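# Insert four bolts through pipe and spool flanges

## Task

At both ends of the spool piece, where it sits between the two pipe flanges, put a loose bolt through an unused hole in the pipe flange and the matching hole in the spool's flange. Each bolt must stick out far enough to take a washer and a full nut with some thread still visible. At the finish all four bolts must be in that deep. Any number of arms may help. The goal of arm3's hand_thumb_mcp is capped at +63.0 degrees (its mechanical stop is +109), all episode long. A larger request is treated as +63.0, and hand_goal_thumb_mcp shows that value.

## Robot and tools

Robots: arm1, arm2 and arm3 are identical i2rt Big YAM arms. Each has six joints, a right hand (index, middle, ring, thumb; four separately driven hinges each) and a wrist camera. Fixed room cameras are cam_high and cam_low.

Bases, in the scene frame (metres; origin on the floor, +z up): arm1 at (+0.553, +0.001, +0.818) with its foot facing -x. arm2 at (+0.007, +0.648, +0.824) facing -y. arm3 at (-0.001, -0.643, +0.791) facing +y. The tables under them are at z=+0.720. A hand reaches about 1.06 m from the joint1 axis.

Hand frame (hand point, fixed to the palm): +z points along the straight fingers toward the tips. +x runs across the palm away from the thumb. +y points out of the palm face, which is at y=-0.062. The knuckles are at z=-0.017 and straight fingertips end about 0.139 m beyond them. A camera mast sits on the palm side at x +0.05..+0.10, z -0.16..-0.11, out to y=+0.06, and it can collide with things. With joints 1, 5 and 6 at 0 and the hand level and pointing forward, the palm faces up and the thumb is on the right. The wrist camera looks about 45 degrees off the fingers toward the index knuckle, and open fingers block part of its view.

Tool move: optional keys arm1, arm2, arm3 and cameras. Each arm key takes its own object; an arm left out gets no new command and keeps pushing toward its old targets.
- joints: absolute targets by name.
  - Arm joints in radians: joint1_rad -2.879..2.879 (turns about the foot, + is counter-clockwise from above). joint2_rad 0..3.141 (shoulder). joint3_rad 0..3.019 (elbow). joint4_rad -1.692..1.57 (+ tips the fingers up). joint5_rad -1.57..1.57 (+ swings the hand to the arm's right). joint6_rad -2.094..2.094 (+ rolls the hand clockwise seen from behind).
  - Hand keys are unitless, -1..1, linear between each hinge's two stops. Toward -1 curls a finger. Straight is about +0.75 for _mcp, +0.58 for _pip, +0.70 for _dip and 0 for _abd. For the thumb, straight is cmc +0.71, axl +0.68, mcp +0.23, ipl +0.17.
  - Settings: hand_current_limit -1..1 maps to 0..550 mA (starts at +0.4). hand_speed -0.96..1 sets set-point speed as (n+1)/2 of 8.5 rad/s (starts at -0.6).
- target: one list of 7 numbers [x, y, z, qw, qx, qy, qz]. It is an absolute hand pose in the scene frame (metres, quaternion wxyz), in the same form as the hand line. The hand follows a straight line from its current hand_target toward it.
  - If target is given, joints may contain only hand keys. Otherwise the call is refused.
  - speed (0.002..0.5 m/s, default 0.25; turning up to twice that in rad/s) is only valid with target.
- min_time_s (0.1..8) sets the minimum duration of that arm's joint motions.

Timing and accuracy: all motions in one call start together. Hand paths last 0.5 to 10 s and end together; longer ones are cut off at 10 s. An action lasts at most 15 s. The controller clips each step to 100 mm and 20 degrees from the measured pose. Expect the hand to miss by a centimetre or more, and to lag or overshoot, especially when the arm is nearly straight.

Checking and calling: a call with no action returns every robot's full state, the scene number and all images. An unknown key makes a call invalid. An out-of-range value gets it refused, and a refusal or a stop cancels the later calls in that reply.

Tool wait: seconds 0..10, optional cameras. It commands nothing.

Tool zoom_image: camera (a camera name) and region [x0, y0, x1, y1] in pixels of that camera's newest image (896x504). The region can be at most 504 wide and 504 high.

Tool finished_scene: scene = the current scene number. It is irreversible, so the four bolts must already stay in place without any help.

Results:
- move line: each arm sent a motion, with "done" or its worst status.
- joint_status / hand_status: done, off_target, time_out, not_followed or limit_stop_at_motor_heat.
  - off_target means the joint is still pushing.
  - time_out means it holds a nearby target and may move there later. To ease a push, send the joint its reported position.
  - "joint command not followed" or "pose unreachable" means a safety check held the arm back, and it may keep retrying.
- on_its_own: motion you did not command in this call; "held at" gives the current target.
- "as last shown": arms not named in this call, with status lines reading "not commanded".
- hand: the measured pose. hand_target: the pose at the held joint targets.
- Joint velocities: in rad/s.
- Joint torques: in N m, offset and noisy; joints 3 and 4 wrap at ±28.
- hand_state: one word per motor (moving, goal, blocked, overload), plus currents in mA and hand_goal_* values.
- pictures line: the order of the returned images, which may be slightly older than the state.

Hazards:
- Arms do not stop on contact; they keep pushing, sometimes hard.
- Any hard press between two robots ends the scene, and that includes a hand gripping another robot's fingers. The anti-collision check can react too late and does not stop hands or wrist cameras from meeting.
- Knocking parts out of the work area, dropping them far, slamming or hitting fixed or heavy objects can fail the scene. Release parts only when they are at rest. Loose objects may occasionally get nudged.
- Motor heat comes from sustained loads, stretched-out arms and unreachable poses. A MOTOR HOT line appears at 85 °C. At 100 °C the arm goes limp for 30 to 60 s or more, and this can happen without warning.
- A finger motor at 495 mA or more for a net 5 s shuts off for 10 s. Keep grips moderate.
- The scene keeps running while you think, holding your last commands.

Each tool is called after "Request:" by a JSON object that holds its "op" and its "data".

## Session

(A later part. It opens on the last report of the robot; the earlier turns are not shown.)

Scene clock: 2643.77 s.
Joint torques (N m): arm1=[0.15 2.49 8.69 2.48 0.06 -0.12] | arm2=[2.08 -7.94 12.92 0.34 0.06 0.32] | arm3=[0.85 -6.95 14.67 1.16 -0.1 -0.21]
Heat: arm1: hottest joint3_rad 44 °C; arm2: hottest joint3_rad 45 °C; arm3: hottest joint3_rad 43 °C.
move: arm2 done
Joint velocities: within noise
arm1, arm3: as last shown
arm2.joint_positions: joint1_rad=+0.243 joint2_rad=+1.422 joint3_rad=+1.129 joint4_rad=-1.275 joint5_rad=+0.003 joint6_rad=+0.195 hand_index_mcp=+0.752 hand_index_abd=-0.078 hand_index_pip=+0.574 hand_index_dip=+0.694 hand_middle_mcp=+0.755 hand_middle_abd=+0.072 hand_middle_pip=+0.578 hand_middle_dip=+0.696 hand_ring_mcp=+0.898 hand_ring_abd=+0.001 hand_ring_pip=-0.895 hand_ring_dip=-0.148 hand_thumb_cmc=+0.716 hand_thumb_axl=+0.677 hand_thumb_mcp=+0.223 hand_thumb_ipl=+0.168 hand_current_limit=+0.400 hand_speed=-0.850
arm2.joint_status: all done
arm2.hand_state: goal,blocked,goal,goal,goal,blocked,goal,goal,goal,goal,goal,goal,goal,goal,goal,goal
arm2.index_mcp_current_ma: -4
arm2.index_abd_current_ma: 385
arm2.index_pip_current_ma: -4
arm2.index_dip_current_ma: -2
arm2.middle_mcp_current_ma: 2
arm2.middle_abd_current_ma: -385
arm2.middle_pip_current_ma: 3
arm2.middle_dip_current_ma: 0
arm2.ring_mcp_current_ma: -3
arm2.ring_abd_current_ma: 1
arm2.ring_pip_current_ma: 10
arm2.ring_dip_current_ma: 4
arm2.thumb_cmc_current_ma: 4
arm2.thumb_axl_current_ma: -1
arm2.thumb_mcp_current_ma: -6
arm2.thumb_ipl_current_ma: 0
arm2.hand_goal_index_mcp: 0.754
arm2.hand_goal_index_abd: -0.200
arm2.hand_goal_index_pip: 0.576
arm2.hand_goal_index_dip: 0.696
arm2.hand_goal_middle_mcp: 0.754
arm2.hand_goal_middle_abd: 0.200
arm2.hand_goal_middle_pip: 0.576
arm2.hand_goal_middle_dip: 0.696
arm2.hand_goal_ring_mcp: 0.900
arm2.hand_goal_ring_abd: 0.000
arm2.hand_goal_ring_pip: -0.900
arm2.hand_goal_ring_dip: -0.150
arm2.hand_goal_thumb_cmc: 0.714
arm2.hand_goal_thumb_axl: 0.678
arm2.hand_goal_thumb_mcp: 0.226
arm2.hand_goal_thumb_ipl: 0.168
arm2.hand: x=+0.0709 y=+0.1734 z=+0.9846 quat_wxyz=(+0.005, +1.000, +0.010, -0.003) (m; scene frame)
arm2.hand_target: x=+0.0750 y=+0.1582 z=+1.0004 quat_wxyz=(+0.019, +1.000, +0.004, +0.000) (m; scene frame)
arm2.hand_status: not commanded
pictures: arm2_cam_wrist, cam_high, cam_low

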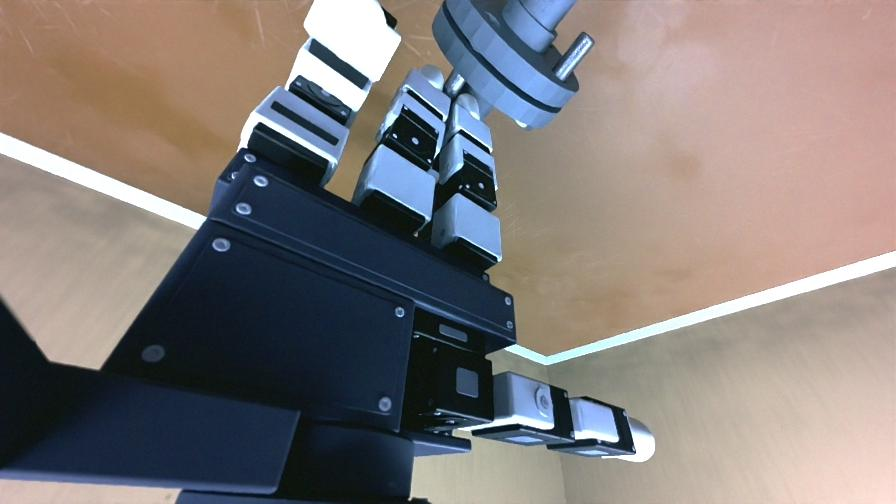

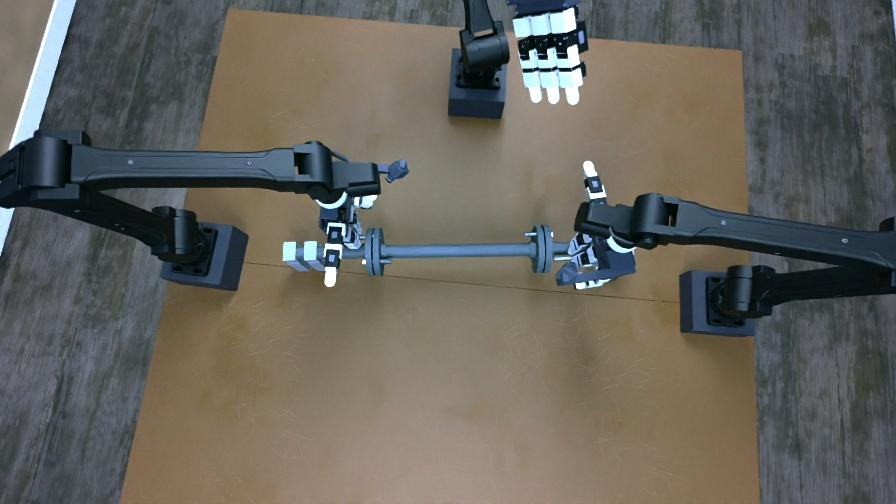

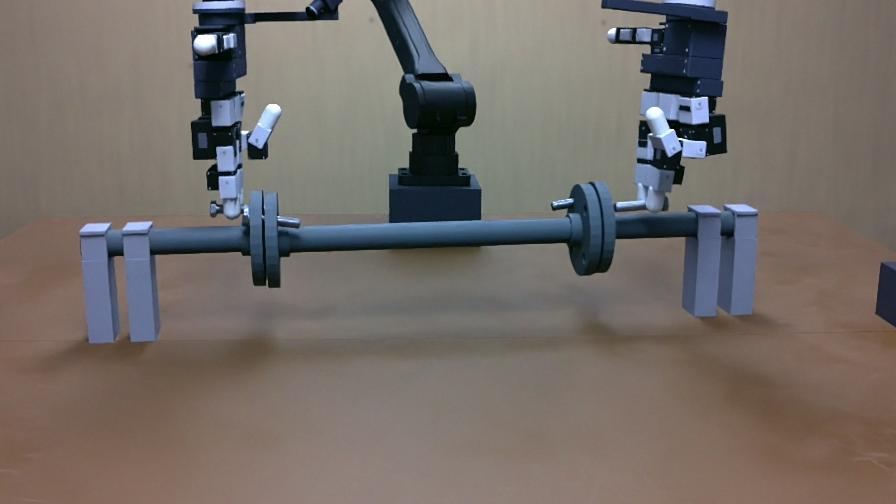

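Request:
{"op": "move", "data": {"arm2": {"joints":{"joint3_rad":1.190,"joint4_rad":-1.2935},"min_time_s":3}, "cameras": ["cam_high","cam_low","arm2_cam_wrist"]}}

Request:
{"op": "zoom_image", "data": {"camera": "cam_low", "region": [205, 180, 285, 240]}}

Request:
{"op": "zoom_image", "data": {"camera": "arm2_cam_wrist", "region": [450, 30, 506, 72]}}

Request:
{"op": "zoom_image", "data": {"camera": "cam_high", "region": [345, 225, 385, 255]}}

Scene clock: 2654.17 s.
Joint torques (N m): arm1=[0.15 2.49 8.68 2.48 0.06 -0.12] | arm2=[2.08 -8.18 13.07 0.29 0.06 0.32] | arm3=[0.85 -6.95 14.65 1.17 -0.11 -0.21]
Heat: arm1: hottest joint3_rad 44 °C; arm2: hottest joint3_rad 45 °C; arm3: hottest joint3_rad 43 °C.
move: arm2 done
Joint velocities: within noise
arm1.joint_positions: joint1_rad=+0.351 joint2_rad=+0.611 joint3_rad=+1.333 joint4_rad=-1.370 joint5_rad=-0.067 joint6_rad=+1.161 hand_index_mcp=+0.753 hand_index_abd=+0.000 hand_index_pip=+0.577 hand_index_dip=+0.696 hand_middle_mcp=+0.753 hand_middle_abd=+0.000 hand_middle_pip=+0.577 hand_middle_dip=+0.696 hand_ring_mcp=+0.753 hand_ring_abd=+0.000 hand_ring_pip=+0.577 hand_ring_dip=+0.696 hand_thumb_cmc=+0.714 hand_thumb_axl=+0.677 hand_thumb_mcp=+0.225 hand_thumb_ipl=+0.168 hand_current_limit=+0.400 hand_speed=-0.600
arm1.joint_status: not commanded
arm1.hand_state: goal,goal,goal,goal,goal,goal,goal,goal,goal,goal,goal,goal,goal,goal,goal,goal
arm1.index_mcp_current_ma: 0
arm1.index_abd_current_ma: 0
arm1.index_pip_current_ma: 0
arm1.index_dip_current_ma: 0
arm1.middle_mcp_current_ma: 0
arm1.middle_abd_current_ma: 0
arm1.middle_pip_current_ma: 0
arm1.middle_dip_current_ma: 0
arm1.ring_mcp_current_ma: 0
arm1.ring_abd_current_ma: 0
arm1.ring_pip_current_ma: 0
arm1.ring_dip_current_ma: 0
arm1.thumb_cmc_current_ma: 0
arm1.thumb_axl_current_ma: 0
arm1.thumb_mcp_current_ma: 0
arm1.thumb_ipl_current_ma: 0
arm1.hand_goal_index_mcp: 0.754
arm1.hand_goal_index_abd: 0.000
arm1.hand_goal_index_pip: 0.576
arm1.hand_goal_index_dip: 0.696
arm1.hand_goal_middle_mcp: 0.754
arm1.hand_goal_middle_abd: 0.000
arm1.hand_goal_middle_pip: 0.576
arm1.hand_goal_middle_dip: 0.696
arm1.hand_goal_ring_mcp: 0.754
arm1.hand_goal_ring_abd: 0.000
arm1.hand_goal_ring_pip: 0.576
arm1.hand_goal_ring_dip: 0.696
arm1.hand_goal_thumb_cmc: 0.714
arm1.hand_goal_thumb_axl: 0.678
arm1.hand_goal_thumb_mcp: 0.226
arm1.hand_goal_thumb_ipl: 0.168
arm1.hand: x=+0.2935 y=-0.0272 z=+1.3305 quat_wxyz=(+0.441, +0.361, -0.821, +0.019) (m; scene frame)
arm1.hand_target: x=+0.2953 y=-0.0266 z=+1.3425 quat_wxyz=(+0.453, +0.360, -0.816, +0.019) (m; scene frame)
arm1.hand_status: not commanded
arm2.joint_positions: joint1_rad=+0.243 joint2_rad=+1.424 joint3_rad=+1.137 joint4_rad=-1.284 joint5_rad=+0.003 joint6_rad=+0.195 hand_index_mcp=+0.752 hand_index_abd=-0.078 hand_index_pip=+0.574 hand_index_dip=+0.694 hand_middle_mcp=+0.756 hand_middle_abd=+0.072 hand_middle_pip=+0.578 hand_middle_dip=+0.696 hand_ring_mcp=+0.898 hand_ring_abd=+0.001 hand_ring_pip=-0.895 hand_ring_dip=-0.148 hand_thumb_cmc=+0.716 hand_thumb_axl=+0.677 hand_thumb_mcp=+0.223 hand_thumb_ipl=+0.168 hand_current_limit=+0.400 hand_speed=-0.850
arm2.joint_status: all done
arm2.hand_state: goal,blocked,goal,goal,goal,blocked,goal,goal,goal,goal,goal,goal,goal,goal,goal,goal
arm2.index_mcp_current_ma: -4
arm2.index_abd_current_ma: 385
arm2.index_pip_current_ma: -4
arm2.index_dip_current_ma: -2
arm2.middle_mcp_current_ma: 3
arm2.middle_abd_current_ma: -385
arm2.middle_pip_current_ma: 3
arm2.middle_dip_current_ma: 0
arm2.ring_mcp_current_ma: -3
arm2.ring_abd_current_ma: 1
arm2.ring_pip_current_ma: 10
arm2.ring_dip_current_ma: 4
arm2.thumb_cmc_current_ma: 4
arm2.thumb_axl_current_ma: -1
arm2.thumb_mcp_current_ma: -6
arm2.thumb_ipl_current_ma: 0
arm2.hand_goal_index_mcp: 0.754
arm2.hand_goal_index_abd: -0.200
arm2.hand_goal_index_pip: 0.576
arm2.hand_goal_index_dip: 0.696
arm2.hand_goal_middle_mcp: 0.754
arm2.hand_goal_middle_abd: 0.200
arm2.hand_goal_middle_pip: 0.576
arm2.hand_goal_middle_dip: 0.696
arm2.hand_goal_ring_mcp: 0.900
arm2.hand_goal_ring_abd: 0.000
arm2.hand_goal_ring_pip: -0.900
arm2.hand_goal_ring_dip: -0.150
arm2.hand_goal_thumb_cmc: 0.714
arm2.hand_goal_thumb_axl: 0.678
arm2.hand_goal_thumb_mcp: 0.226
arm2.hand_goal_thumb_ipl: 0.168
arm2.hand: x=+0.0710 y=+0.1726 z=+0.9867 quat_wxyz=(+0.004, +1.000, +0.010, -0.003) (m; scene frame)
arm2.hand_target: x=+0.0753 y=+0.1573 z=+1.0041 quat_wxyz=(+0.019, +1.000, +0.004, +0.000) (m; scene frame)
arm2.hand_status: not commanded
arm3.joint_positions: joint1_rad=-0.160 joint2_rad=+1.252 joint3_rad=+1.079 joint4_rad=-1.299 joint5_rad=-0.047 joint6_rad=-0.417 hand_index_mcp=+0.761 hand_index_abd=-0.066 hand_index_pip=+0.579 hand_index_dip=+0.696 hand_middle_mcp=+0.743 hand_middle_abd=+0.093 hand_middle_pip=+0.571 hand_middle_dip=+0.695 hand_ring_mcp=+0.902 hand_ring_abd=+0.004 hand_ring_pip=-0.892 hand_ring_dip=-0.147 hand_thumb_cmc=+0.715 hand_thumb_axl=+0.677 hand_thumb_mcp=+0.223 hand_thumb_ipl=+0.168 hand_current_limit=+0.400 hand_speed=-0.850
arm3.joint_status: not commanded
arm3.hand_state: goal,blocked,goal,goal,goal,blocked,goal,goal,goal,goal,goal,goal,goal,goal,goal,goal
arm3.index_mcp_current_ma: 1
arm3.index_abd_current_ma: 230
arm3.index_pip_current_ma: 0
arm3.index_dip_current_ma: 0
arm3.middle_mcp_current_ma: -4
arm3.middle_abd_current_ma: -152
arm3.middle_pip_current_ma: -1
arm3.middle_dip_current_ma: 0
arm3.ring_mcp_current_ma: 0
arm3.ring_abd_current_ma: 0
arm3.ring_pip_current_ma: 2
arm3.ring_dip_current_ma: 0
arm3.thumb_cmc_current_ma: 0
arm3.thumb_axl_current_ma: 0
arm3.thumb_mcp_current_ma: 0
arm3.thumb_ipl_current_ma: 0
arm3.hand_goal_index_mcp: 0.754
arm3.hand_goal_index_abd: -0.200
arm3.hand_goal_index_pip: 0.576
arm3.hand_goal_index_dip: 0.696
arm3.hand_goal_middle_mcp: 0.754
arm3.hand_goal_middle_abd: 0.200
arm3.hand_goal_middle_pip: 0.576
arm3.hand_goal_middle_dip: 0.696
arm3.hand_goal_ring_mcp: 0.900
arm3.hand_goal_ring_abd: 0.000
arm3.hand_goal_ring_pip: -0.900
arm3.hand_goal_ring_dip: -0.150
arm3.hand_goal_thumb_cmc: 0.714
arm3.hand_goal_thumb_axl: 0.678
arm3.hand_goal_thumb_mcp: 0.226
arm3.hand_goal_thumb_ipl: 0.168
arm3.hand: x=+0.0464 y=-0.1904 z=+1.0010 quat_wxyz=(-0.009, -0.134, +0.989, +0.055) (m; scene frame)
arm3.hand_target: x=+0.0430 y=-0.1674 z=+1.0281 quat_wxyz=(-0.001, -0.147, +0.985, +0.087) (m; scene frame)
arm3.hand_status: not commanded
pictures: arm2_cam_wrist, cam_high, cam_low

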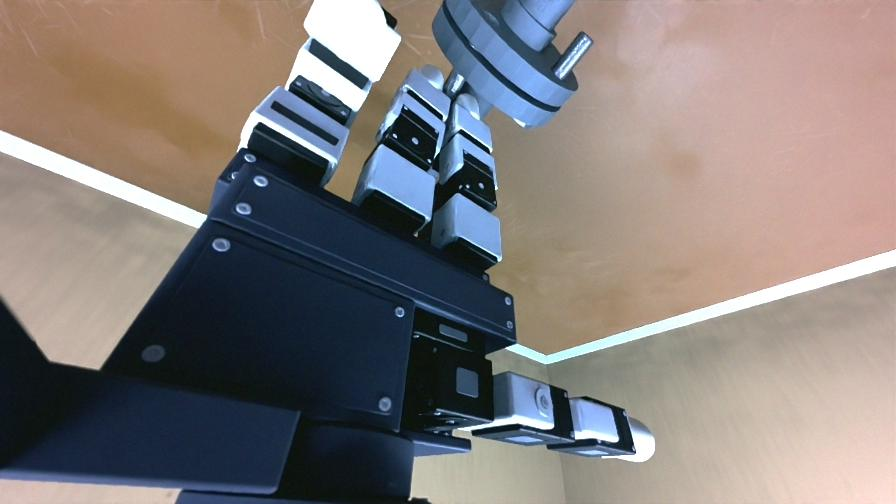

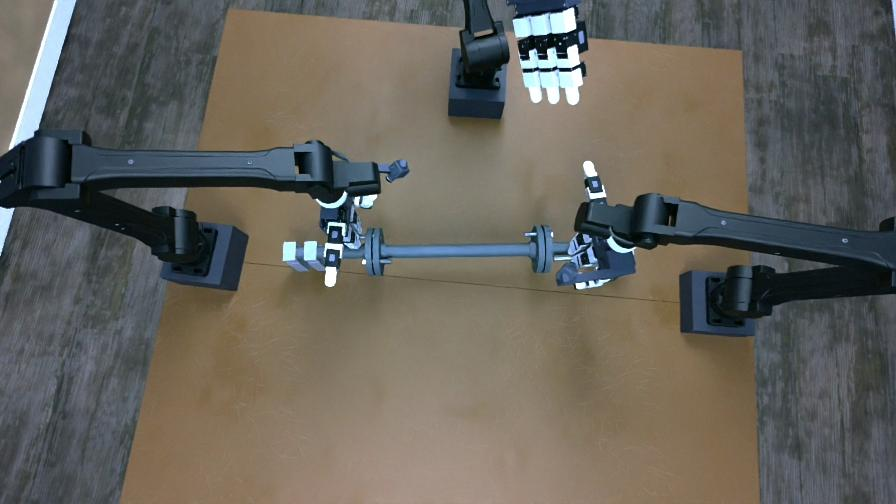

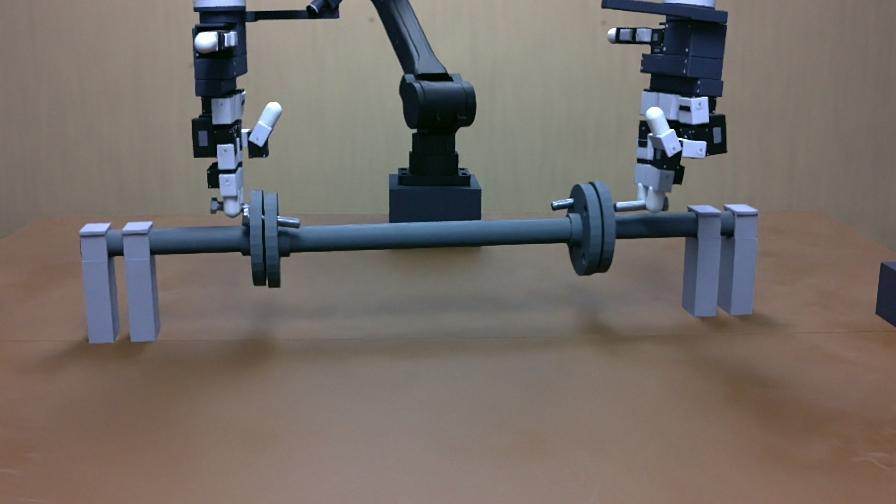

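Scaled by 6.300.

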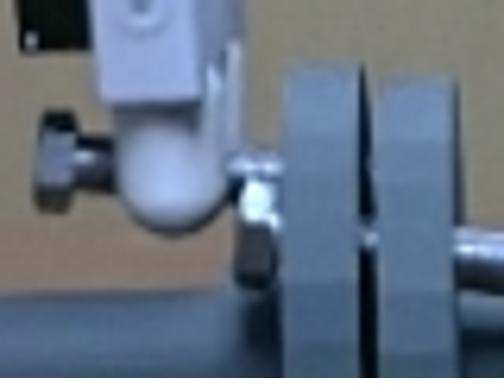

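Scaled by 9.000.

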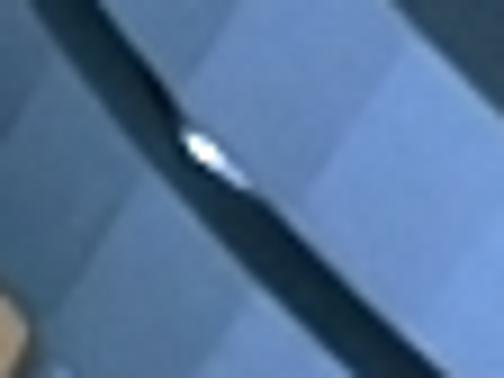

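Scaled by 12.600.

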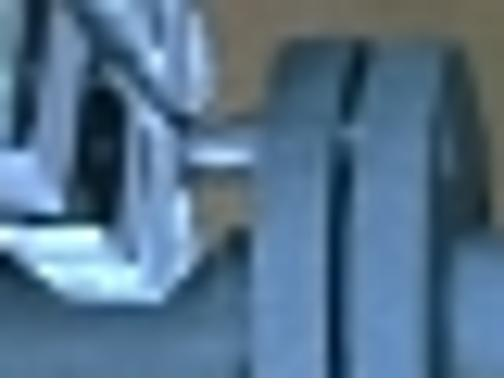

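Request:
{"op": "zoom_image", "data": {"camera": "arm2_cam_wrist", "region": [430, 0, 530, 100]}}

Scaled by 5.040.

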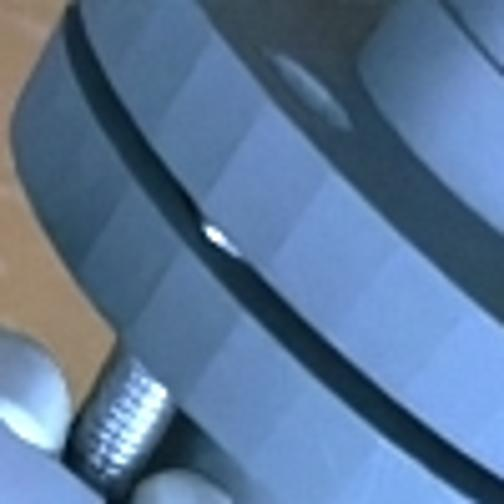

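Request:
{"op": "move", "data": {"arm2": {"joints":{"joint2_rad":1.4475,"joint3_rad":1.1985},"min_time_s":3}, "cameras": ["cam_high","cam_low","arm2_cam_wrist"]}}

Request:
{"op": "zoom_image", "data": {"camera": "cam_low", "region": [205, 180, 285, 240]}}

Request:
{"op": "zoom_image", "data": {"camera": "arm2_cam_wrist", "region": [430, 0, 530, 100]}}

Scene clock: 2697.50 s.
Joint torques (N m): arm1=[0.15 2.49 8.68 2.48 0.06 -0.12] | arm2=[2.08 -8.12 13.12 0.44 0.06 0.31] | arm3=[0.85 -6.95 14.65 1.17 -0.1 -0.2]
Heat: arm1: hottest joint3_rad 44 °C; arm2: hottest joint3_rad 47 °C; arm3: hottest joint3_rad 43 °C.
move: arm2 done
Joint velocities: within noise
arm1, arm3: as last shown
arm2.joint_positions: joint1_rad=+0.243 joint2_rad=+1.433 joint3_rad=+1.145 joint4_rad=-1.288 joint5_rad=+0.003 joint6_rad=+0.195 hand_index_mcp=+0.754 hand_index_abd=-0.078 hand_index_pip=+0.575 hand_index_dip=+0.695 hand_middle_mcp=+0.759 hand_middle_abd=+0.072 hand_middle_pip=+0.579 hand_middle_dip=+0.696 hand_ring_mcp=+0.898 hand_ring_abd=+0.001 hand_ring_pip=-0.895 hand_ring_dip=-0.148 hand_thumb_cmc=+0.716 hand_thumb_axl=+0.677 hand_thumb_mcp=+0.223 hand_thumb_ipl=+0.168 hand_current_limit=+0.400 hand_speed=-0.850
arm2.joint_status: all done
arm2.hand_state: goal,blocked,goal,goal,goal,blocked,goal,goal,goal,goal,goal,goal,goal,goal,goal,goal
arm2.index_mcp_current_ma: 0
arm2.index_abd_current_ma: 385
arm2.index_pip_current_ma: -1
arm2.index_dip_current_ma: -2
arm2.middle_mcp_current_ma: 11
arm2.middle_abd_current_ma: -385
arm2.middle_pip_current_ma: 5
arm2.middle_dip_current_ma: 0
arm2.ring_mcp_current_ma: -3
arm2.ring_abd_current_ma: 1
arm2.ring_pip_current_ma: 10
arm2.ring_dip_current_ma: 4
arm2.thumb_cmc_current_ma: 4
arm2.thumb_axl_current_ma: -1
arm2.thumb_mcp_current_ma: -6
arm2.thumb_ipl_current_ma: 0
arm2.hand_goal_index_mcp: 0.754
arm2.hand_goal_index_abd: -0.200
arm2.hand_goal_index_pip: 0.576
arm2.hand_goal_index_dip: 0.696
arm2.hand_goal_middle_mcp: 0.754
arm2.hand_goal_middle_abd: 0.200
arm2.hand_goal_middle_pip: 0.576
arm2.hand_goal_middle_dip: 0.696
arm2.hand_goal_ring_mcp: 0.900
arm2.hand_goal_ring_abd: 0.000
arm2.hand_goal_ring_pip: -0.900
arm2.hand_goal_ring_dip: -0.150
arm2.hand_goal_thumb_cmc: 0.714
arm2.hand_goal_thumb_axl: 0.678
arm2.hand_goal_thumb_mcp: 0.226
arm2.hand_goal_thumb_ipl: 0.168
arm2.hand: x=+0.0715 y=+0.1704 z=+0.9860 quat_wxyz=(+0.002, +1.000, +0.010, -0.003) (m; scene frame)
arm2.hand_target: x=+0.0760 y=+0.1539 z=+1.0031 quat_wxyz=(+0.019, +1.000, +0.004, -0.001) (m; scene frame)
arm2.hand_status: not commanded
pictures: arm2_cam_wrist, cam_high, cam_low

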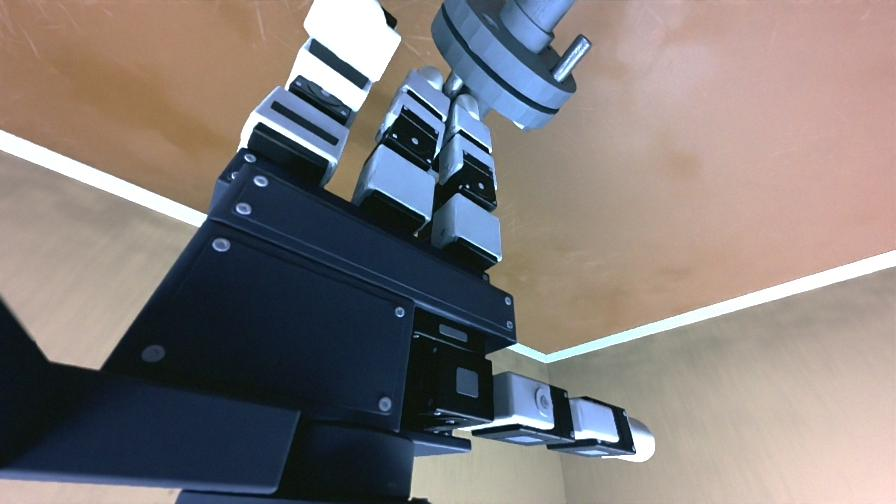

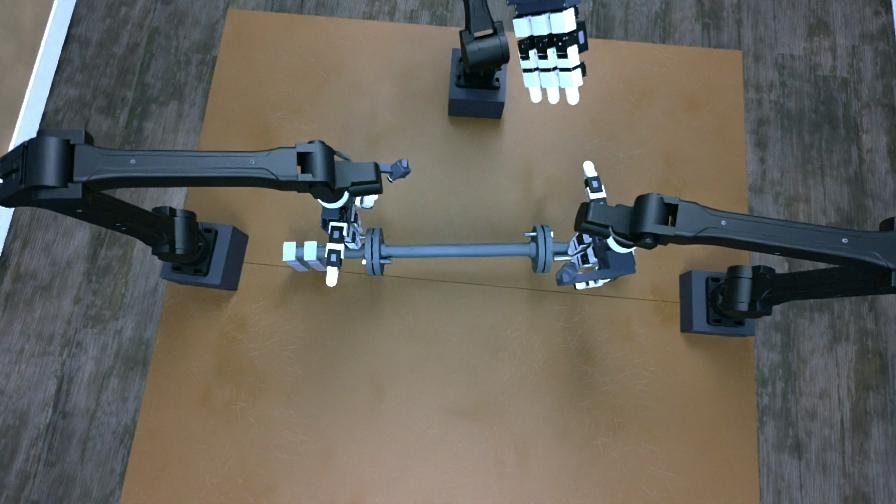

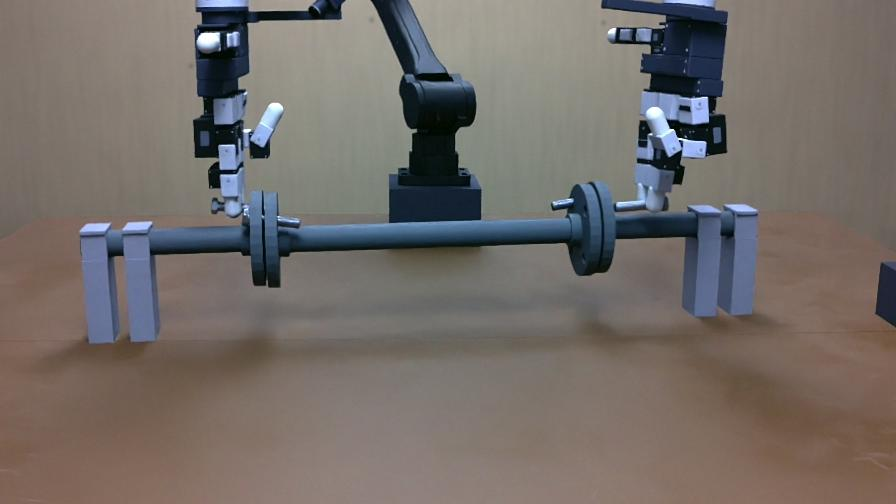

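Scaled by 6.300.

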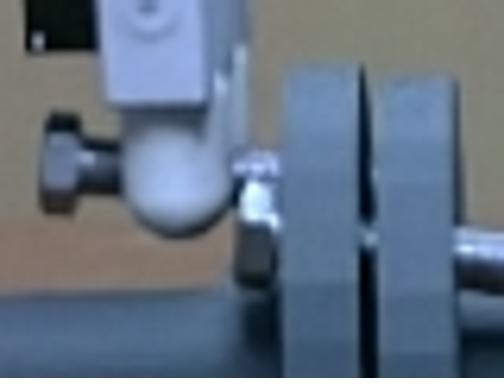

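Scaled by 5.040.

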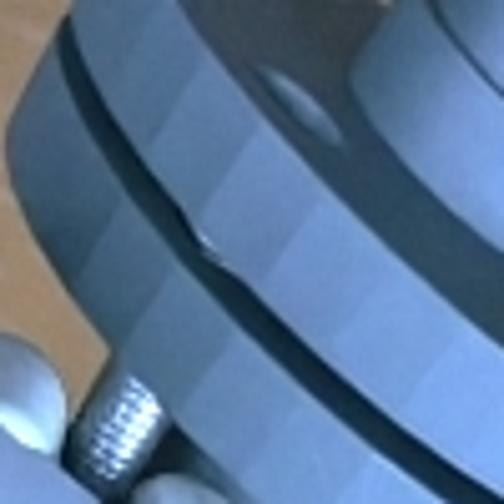

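Request:
{"op": "move", "data": {"arm2": {"joints":{"joint3_rad":1.2085,"joint4_rad":-1.311},"min_time_s":3}, "cameras": ["cam_high","cam_low","arm2_cam_wrist"]}}

Request:
{"op": "zoom_image", "data": {"camera": "cam_low", "region": [205, 180, 285, 240]}}

Request:
{"op": "zoom_image", "data": {"camera": "arm2_cam_wrist", "region": [430, 0, 530, 100]}}

Scene clock: 2713.93 s.
Joint torques (N m): arm1=[0.21 2.49 8.68 2.5 0.06 -0.12] | arm2=[2.08 -8.59 13.2 0.17 0.08 0.31] | arm3=[0.85 -7 14.65 1.17 -0.1 -0.21]
Heat: arm1: hottest joint3_rad 44 °C; arm2: hottest joint3_rad 47 °C; arm3: hottest joint3_rad 43 °C.
move: arm2 done
Joint velocities: within noise
arm1, arm3: as last shown
arm2.joint_positions: joint1_rad=+0.243 joint2_rad=+1.438 joint3_rad=+1.154 joint4_rad=-1.300 joint5_rad=+0.003 joint6_rad=+0.195 hand_index_mcp=+0.751 hand_index_abd=-0.079 hand_index_pip=+0.575 hand_index_dip=+0.695 hand_middle_mcp=+0.756 hand_middle_abd=+0.072 hand_middle_pip=+0.579 hand_middle_dip=+0.696 hand_ring_mcp=+0.898 hand_ring_abd=+0.001 hand_ring_pip=-0.895 hand_ring_dip=-0.148 hand_thumb_cmc=+0.716 hand_thumb_axl=+0.677 hand_thumb_mcp=+0.223 hand_thumb_ipl=+0.168 hand_current_limit=+0.400 hand_speed=-0.850
arm2.joint_status: all done
arm2.hand_state: goal,blocked,goal,goal,goal,blocked,goal,goal,goal,goal,goal,goal,goal,goal,goal,goal
arm2.index_mcp_current_ma: -5
arm2.index_abd_current_ma: 385
arm2.index_pip_current_ma: -1
arm2.index_dip_current_ma: -2
arm2.middle_mcp_current_ma: 3
arm2.middle_abd_current_ma: -385
arm2.middle_pip_current_ma: 5
arm2.middle_dip_current_ma: 0
arm2.ring_mcp_current_ma: -3
arm2.ring_abd_current_ma: 1
arm2.ring_pip_current_ma: 10
arm2.ring_dip_current_ma: 4
arm2.thumb_cmc_current_ma: 4
arm2.thumb_axl_current_ma: -1
arm2.thumb_mcp_current_ma: -6
arm2.thumb_ipl_current_ma: 0
arm2.hand_goal_index_mcp: 0.754
arm2.hand_goal_index_abd: -0.200
arm2.hand_goal_index_pip: 0.576
arm2.hand_goal_index_dip: 0.696
arm2.hand_goal_middle_mcp: 0.754
arm2.hand_goal_middle_abd: 0.200
arm2.hand_goal_middle_pip: 0.576
arm2.hand_goal_middle_dip: 0.696
arm2.hand_goal_ring_mcp: 0.900
arm2.hand_goal_ring_abd: 0.000
arm2.hand_goal_ring_pip: -0.900
arm2.hand_goal_ring_dip: -0.150
arm2.hand_goal_thumb_cmc: 0.714
arm2.hand_goal_thumb_axl: 0.678
arm2.hand_goal_thumb_mcp: 0.226
arm2.hand_goal_thumb_ipl: 0.168
arm2.hand: x=+0.0716 y=+0.1702 z=+0.9867 quat_wxyz=(-0.002, +1.000, +0.010, -0.004) (m; scene frame)
arm2.hand_target: x=+0.0757 y=+0.1549 z=+1.0062 quat_wxyz=(+0.015, +1.000, +0.004, -0.001) (m; scene frame)
arm2.hand_status: not commanded
pictures: arm2_cam_wrist, cam_high, cam_low

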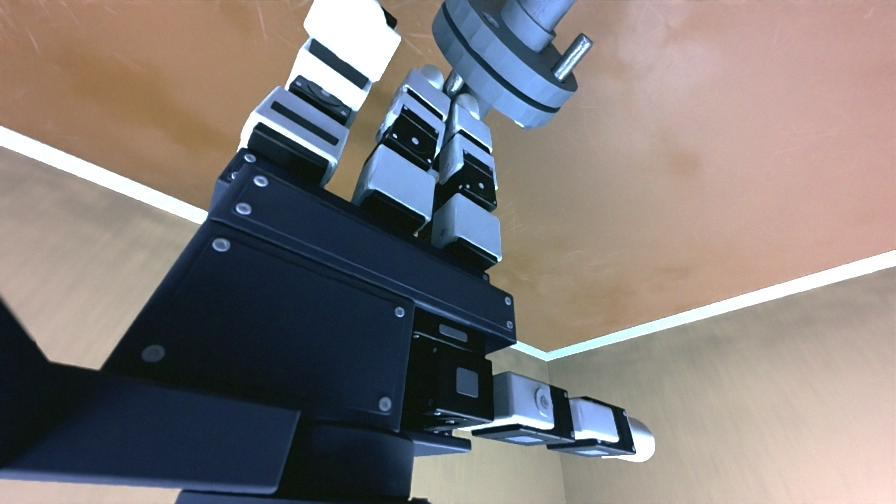

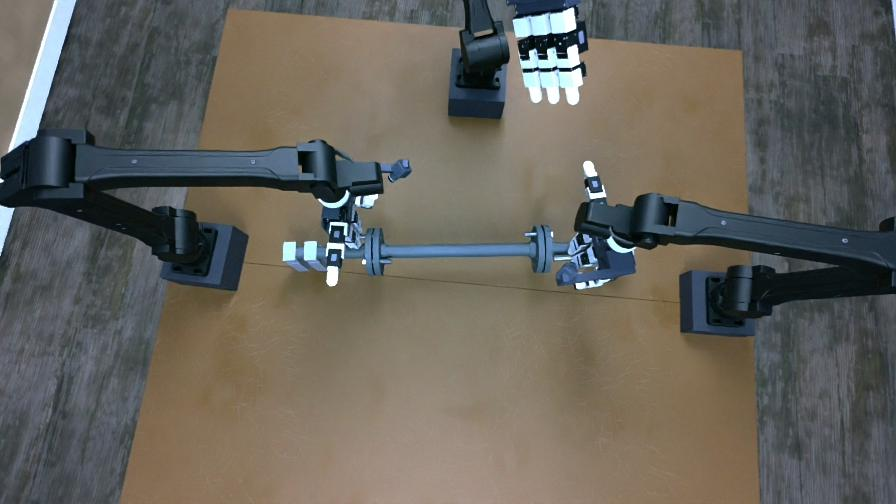

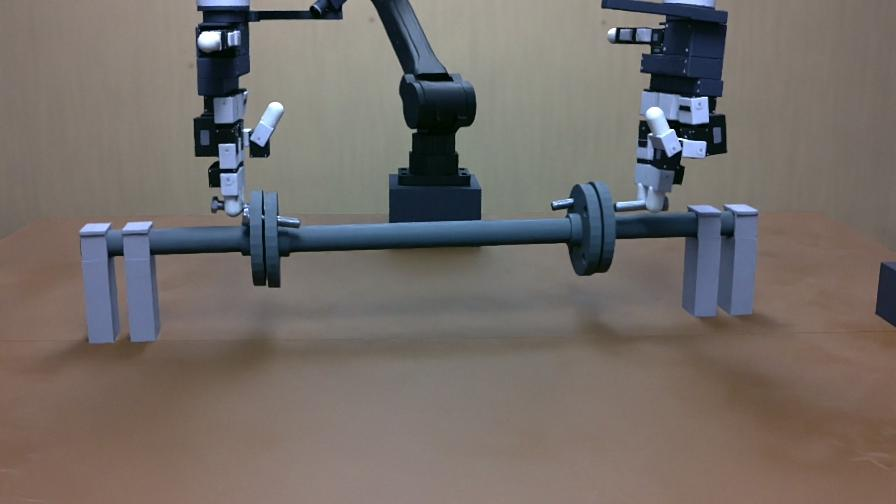

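Scaled by 6.300.

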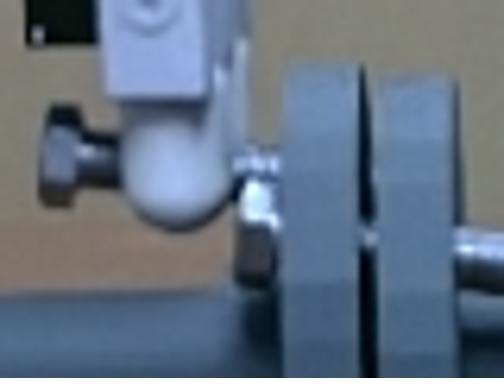

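Scaled by 5.040.

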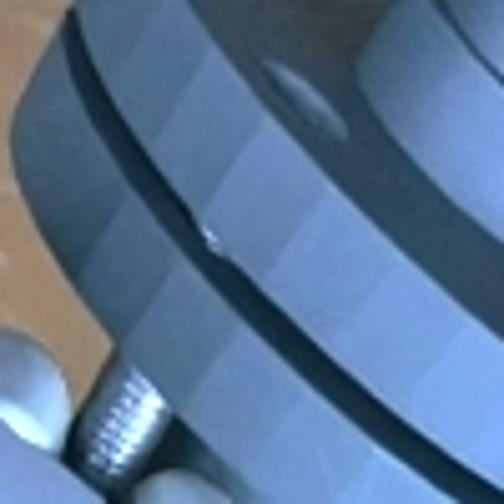

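Request:
{"op": "move", "data": {"arm2": {"joints":{"joint2_rad":1.4535,"joint3_rad":1.2165,"joint4_rad":-1.313},"min_time_s":3}, "cameras": ["cam_high","cam_low","arm2_cam_wrist"]}}

Request:
{"op": "zoom_image", "data": {"camera": "cam_low", "region": [205, 180, 285, 240]}}

Request:
{"op": "zoom_image", "data": {"camera": "arm2_cam_wrist", "region": [430, 0, 530, 100]}}

Scene clock: 2725.40 s.
Joint torques (N m): arm1=[0.21 2.43 8.68 2.48 0.07 -0.12] | arm2=[2.08 -8.59 13.37 0.34 0.08 0.31] | arm3=[0.91 -7 14.68 1.16 -0.1 -0.2]
Heat: arm1: hottest joint3_rad 45 °C; arm2: hottest joint3_rad 47 °C; arm3: hottest joint3_rad 43 °C.
move: arm2 done
Joint velocities: within noise
arm1, arm3: as last shown
arm2.joint_positions: joint1_rad=+0.243 joint2_rad=+1.443 joint3_rad=+1.160 joint4_rad=-1.306 joint5_rad=+0.003 joint6_rad=+0.195 hand_index_mcp=+0.751 hand_index_abd=-0.079 hand_index_pip=+0.575 hand_index_dip=+0.695 hand_middle_mcp=+0.756 hand_middle_abd=+0.072 hand_middle_pip=+0.579 hand_middle_dip=+0.696 hand_ring_mcp=+0.898 hand_ring_abd=+0.001 hand_ring_pip=-0.895 hand_ring_dip=-0.148 hand_thumb_cmc=+0.716 hand_thumb_axl=+0.677 hand_thumb_mcp=+0.223 hand_thumb_ipl=+0.168 hand_current_limit=+0.400 hand_speed=-0.850
arm2.joint_status: all done
arm2.hand_state: goal,blocked,goal,goal,goal,blocked,goal,goal,goal,goal,goal,goal,goal,goal,goal,goal
arm2.index_mcp_current_ma: -5
arm2.index_abd_current_ma: 385
arm2.index_pip_current_ma: -1
arm2.index_dip_current_ma: -2
arm2.middle_mcp_current_ma: 4
arm2.middle_abd_current_ma: -385
arm2.middle_pip_current_ma: 5
arm2.middle_dip_current_ma: 0
arm2.ring_mcp_current_ma: -3
arm2.ring_abd_current_ma: 1
arm2.ring_pip_current_ma: 10
arm2.ring_dip_current_ma: 4
arm2.thumb_cmc_current_ma: 4
arm2.thumb_axl_current_ma: -1
arm2.thumb_mcp_current_ma: -6
arm2.thumb_ipl_current_ma: 0
arm2.hand_goal_index_mcp: 0.754
arm2.hand_goal_index_abd: -0.200
arm2.hand_goal_index_pip: 0.576
arm2.hand_goal_index_dip: 0.696
arm2.hand_goal_middle_mcp: 0.754
arm2.hand_goal_middle_abd: 0.200
arm2.hand_goal_middle_pip: 0.576
arm2.hand_goal_middle_dip: 0.696
arm2.hand_goal_ring_mcp: 0.900
arm2.hand_goal_ring_abd: 0.000
arm2.hand_goal_ring_pip: -0.900
arm2.hand_goal_ring_dip: -0.150
arm2.hand_goal_thumb_cmc: 0.714
arm2.hand_goal_thumb_axl: 0.678
arm2.hand_goal_thumb_mcp: 0.226
arm2.hand_goal_thumb_ipl: 0.168
arm2.hand: x=+0.0718 y=+0.1695 z=+0.9863 quat_wxyz=(-0.005, +1.000, +0.010, -0.004) (m; scene frame)
arm2.hand_target: x=+0.0762 y=+0.1525 z=+1.0065 quat_wxyz=(+0.015, +1.000, +0.004, -0.001) (m; scene frame)
arm2.hand_status: not commanded
pictures: arm2_cam_wrist, cam_high, cam_low

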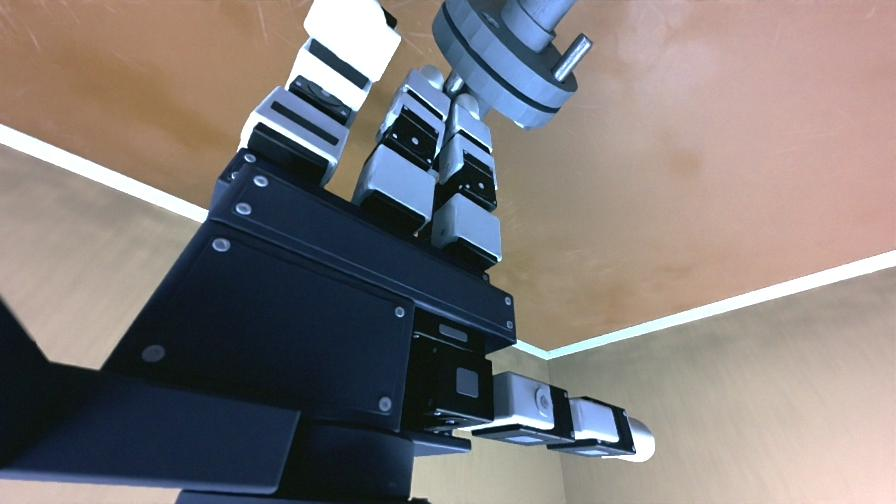

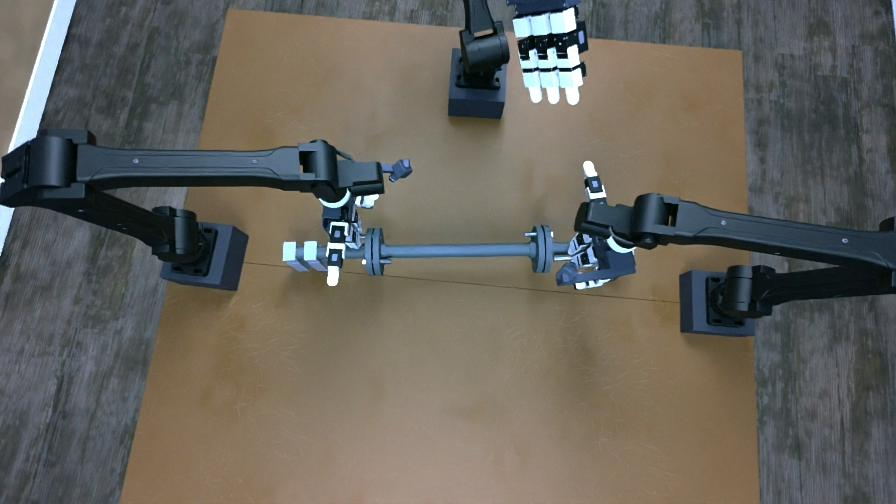

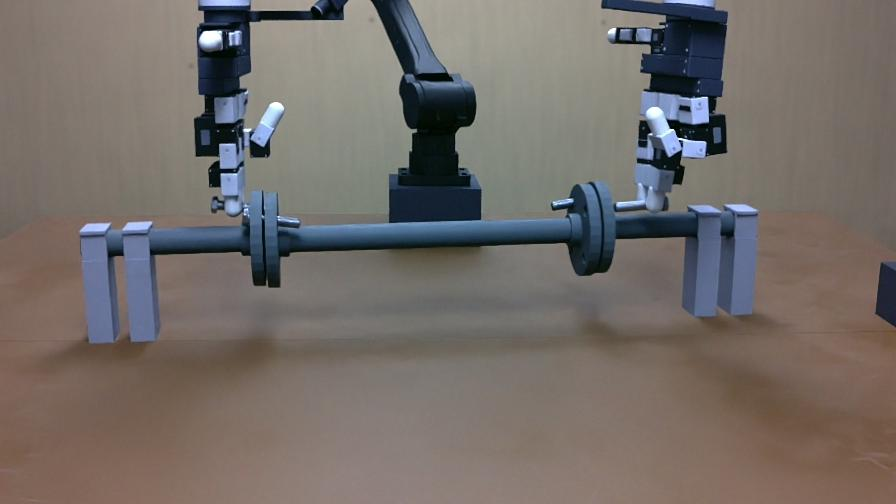

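Scaled by 6.300.

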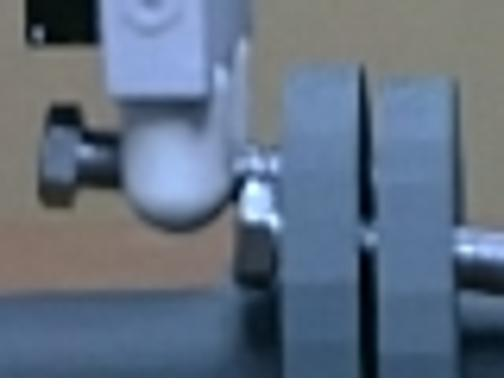

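Scaled by 5.040.

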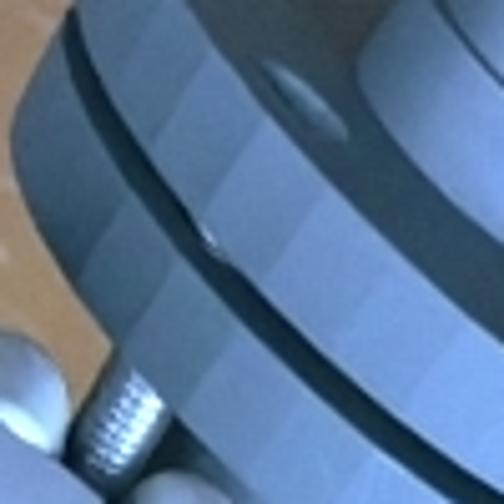

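Request:
{"op": "move", "data": {"arm2": {"joints":{"joint2_rad":1.4635,"joint3_rad":1.2245,"joint4_rad":-1.311},"min_time_s":3}, "cameras": ["cam_high","cam_low","arm2_cam_wrist"]}}

Request:
{"op": "zoom_image", "data": {"camera": "cam_low", "region": [205, 180, 285, 240]}}

Request:
{"op": "zoom_image", "data": {"camera": "arm2_cam_wrist", "region": [430, 0, 530, 100]}}

Scene clock: 2736.33 s.
Joint torques (N m): arm1=[0.21 2.49 8.68 2.48 0.06 -0.12] | arm2=[2.08 -8.47 13.42 0.54 0.08 0.3] | arm3=[0.85 -7 14.65 1.16 -0.11 -0.2]
Heat: arm1: hottest joint3_rad 45 °C; arm2: hottest joint3_rad 47 °C; arm3: hottest joint3_rad 43 °C.
move: arm2 done
Joint velocities: within noise
arm1, arm3: as last shown
arm2.joint_positions: joint1_rad=+0.243 joint2_rad=+1.451 joint3_rad=+1.167 joint4_rad=-1.309 joint5_rad=+0.003 joint6_rad=+0.197 hand_index_mcp=+0.758 hand_index_abd=-0.079 hand_index_pip=+0.578 hand_index_dip=+0.696 hand_middle_mcp=+0.763 hand_middle_abd=+0.072 hand_middle_pip=+0.581 hand_middle_dip=+0.698 hand_ring_mcp=+0.898 hand_ring_abd=+0.001 hand_ring_pip=-0.895 hand_ring_dip=-0.148 hand_thumb_cmc=+0.716 hand_thumb_axl=+0.677 hand_thumb_mcp=+0.223 hand_thumb_ipl=+0.168 hand_current_limit=+0.400 hand_speed=-0.850
arm2.joint_status: all done
arm2.hand_state: goal,blocked,goal,goal,goal,blocked,goal,goal,goal,goal,goal,goal,goal,goal,goal,goal
arm2.index_mcp_current_ma: 8
arm2.index_abd_current_ma: 385
arm2.index_pip_current_ma: 4
arm2.index_dip_current_ma: 0
arm2.middle_mcp_current_ma: 21
arm2.middle_abd_current_ma: -385
arm2.middle_pip_current_ma: 10
arm2.middle_dip_current_ma: 3
arm2.ring_mcp_current_ma: -3
arm2.ring_abd_current_ma: 1
arm2.ring_pip_current_ma: 10
arm2.ring_dip_current_ma: 4
arm2.thumb_cmc_current_ma: 4
arm2.thumb_axl_current_ma: -1
arm2.thumb_mcp_current_ma: -6
arm2.thumb_ipl_current_ma: 0
arm2.hand_goal_index_mcp: 0.754
arm2.hand_goal_index_abd: -0.200
arm2.hand_goal_index_pip: 0.576
arm2.hand_goal_index_dip: 0.696
arm2.hand_goal_middle_mcp: 0.754
arm2.hand_goal_middle_abd: 0.200
arm2.hand_goal_middle_pip: 0.576
arm2.hand_goal_middle_dip: 0.696
arm2.hand_goal_ring_mcp: 0.900
arm2.hand_goal_ring_abd: 0.000
arm2.hand_goal_ring_pip: -0.900
arm2.hand_goal_ring_dip: -0.150
arm2.hand_goal_thumb_cmc: 0.714
arm2.hand_goal_thumb_axl: 0.678
arm2.hand_goal_thumb_mcp: 0.226
arm2.hand_goal_thumb_ipl: 0.168
arm2.hand: x=+0.0721 y=+0.1674 z=+0.9861 quat_wxyz=(-0.006, +1.000, +0.009, -0.005) (m; scene frame)
arm2.hand_target: x=+0.0771 y=+0.1488 z=+1.0057 quat_wxyz=(+0.015, +1.000, +0.004, -0.001) (m; scene frame)
arm2.hand_status: not commanded
pictures: arm2_cam_wrist, cam_high, cam_low

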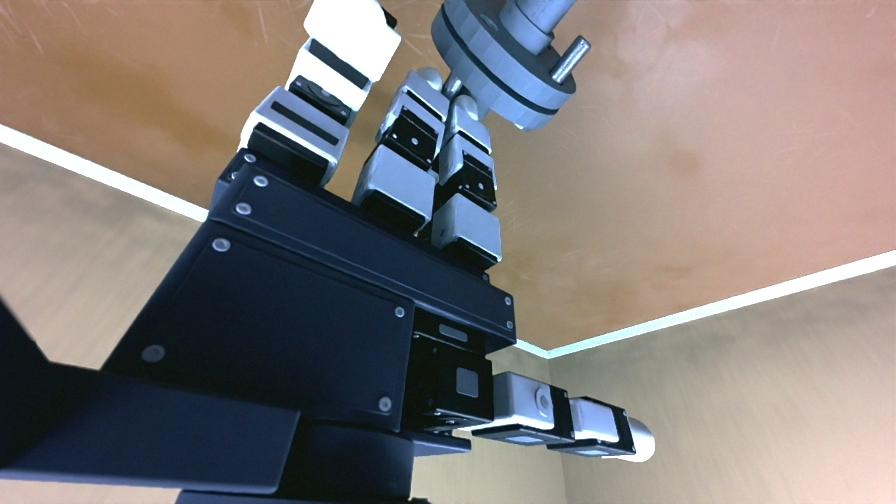

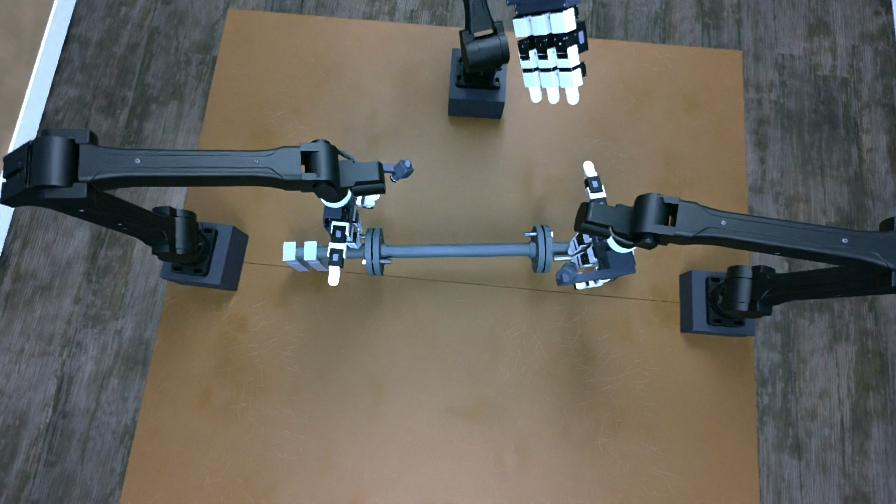

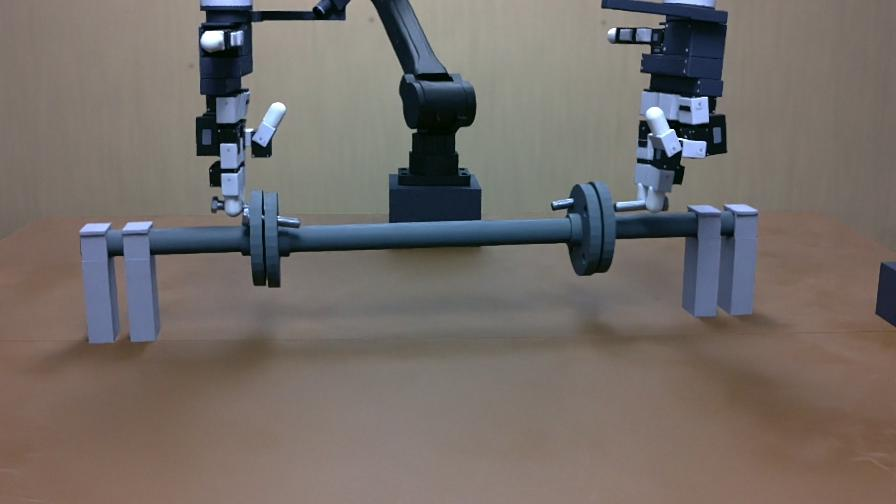

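Scaled by 6.300.

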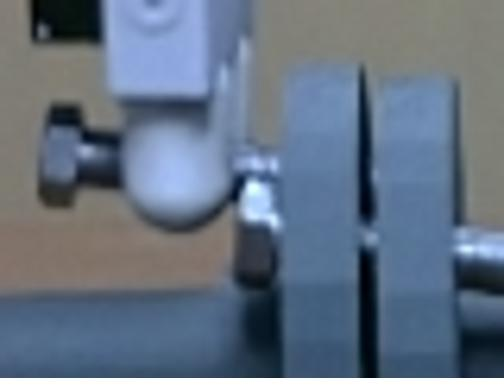

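Scaled by 5.040.

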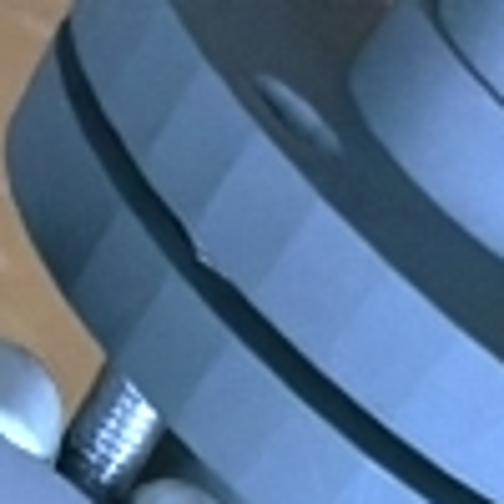

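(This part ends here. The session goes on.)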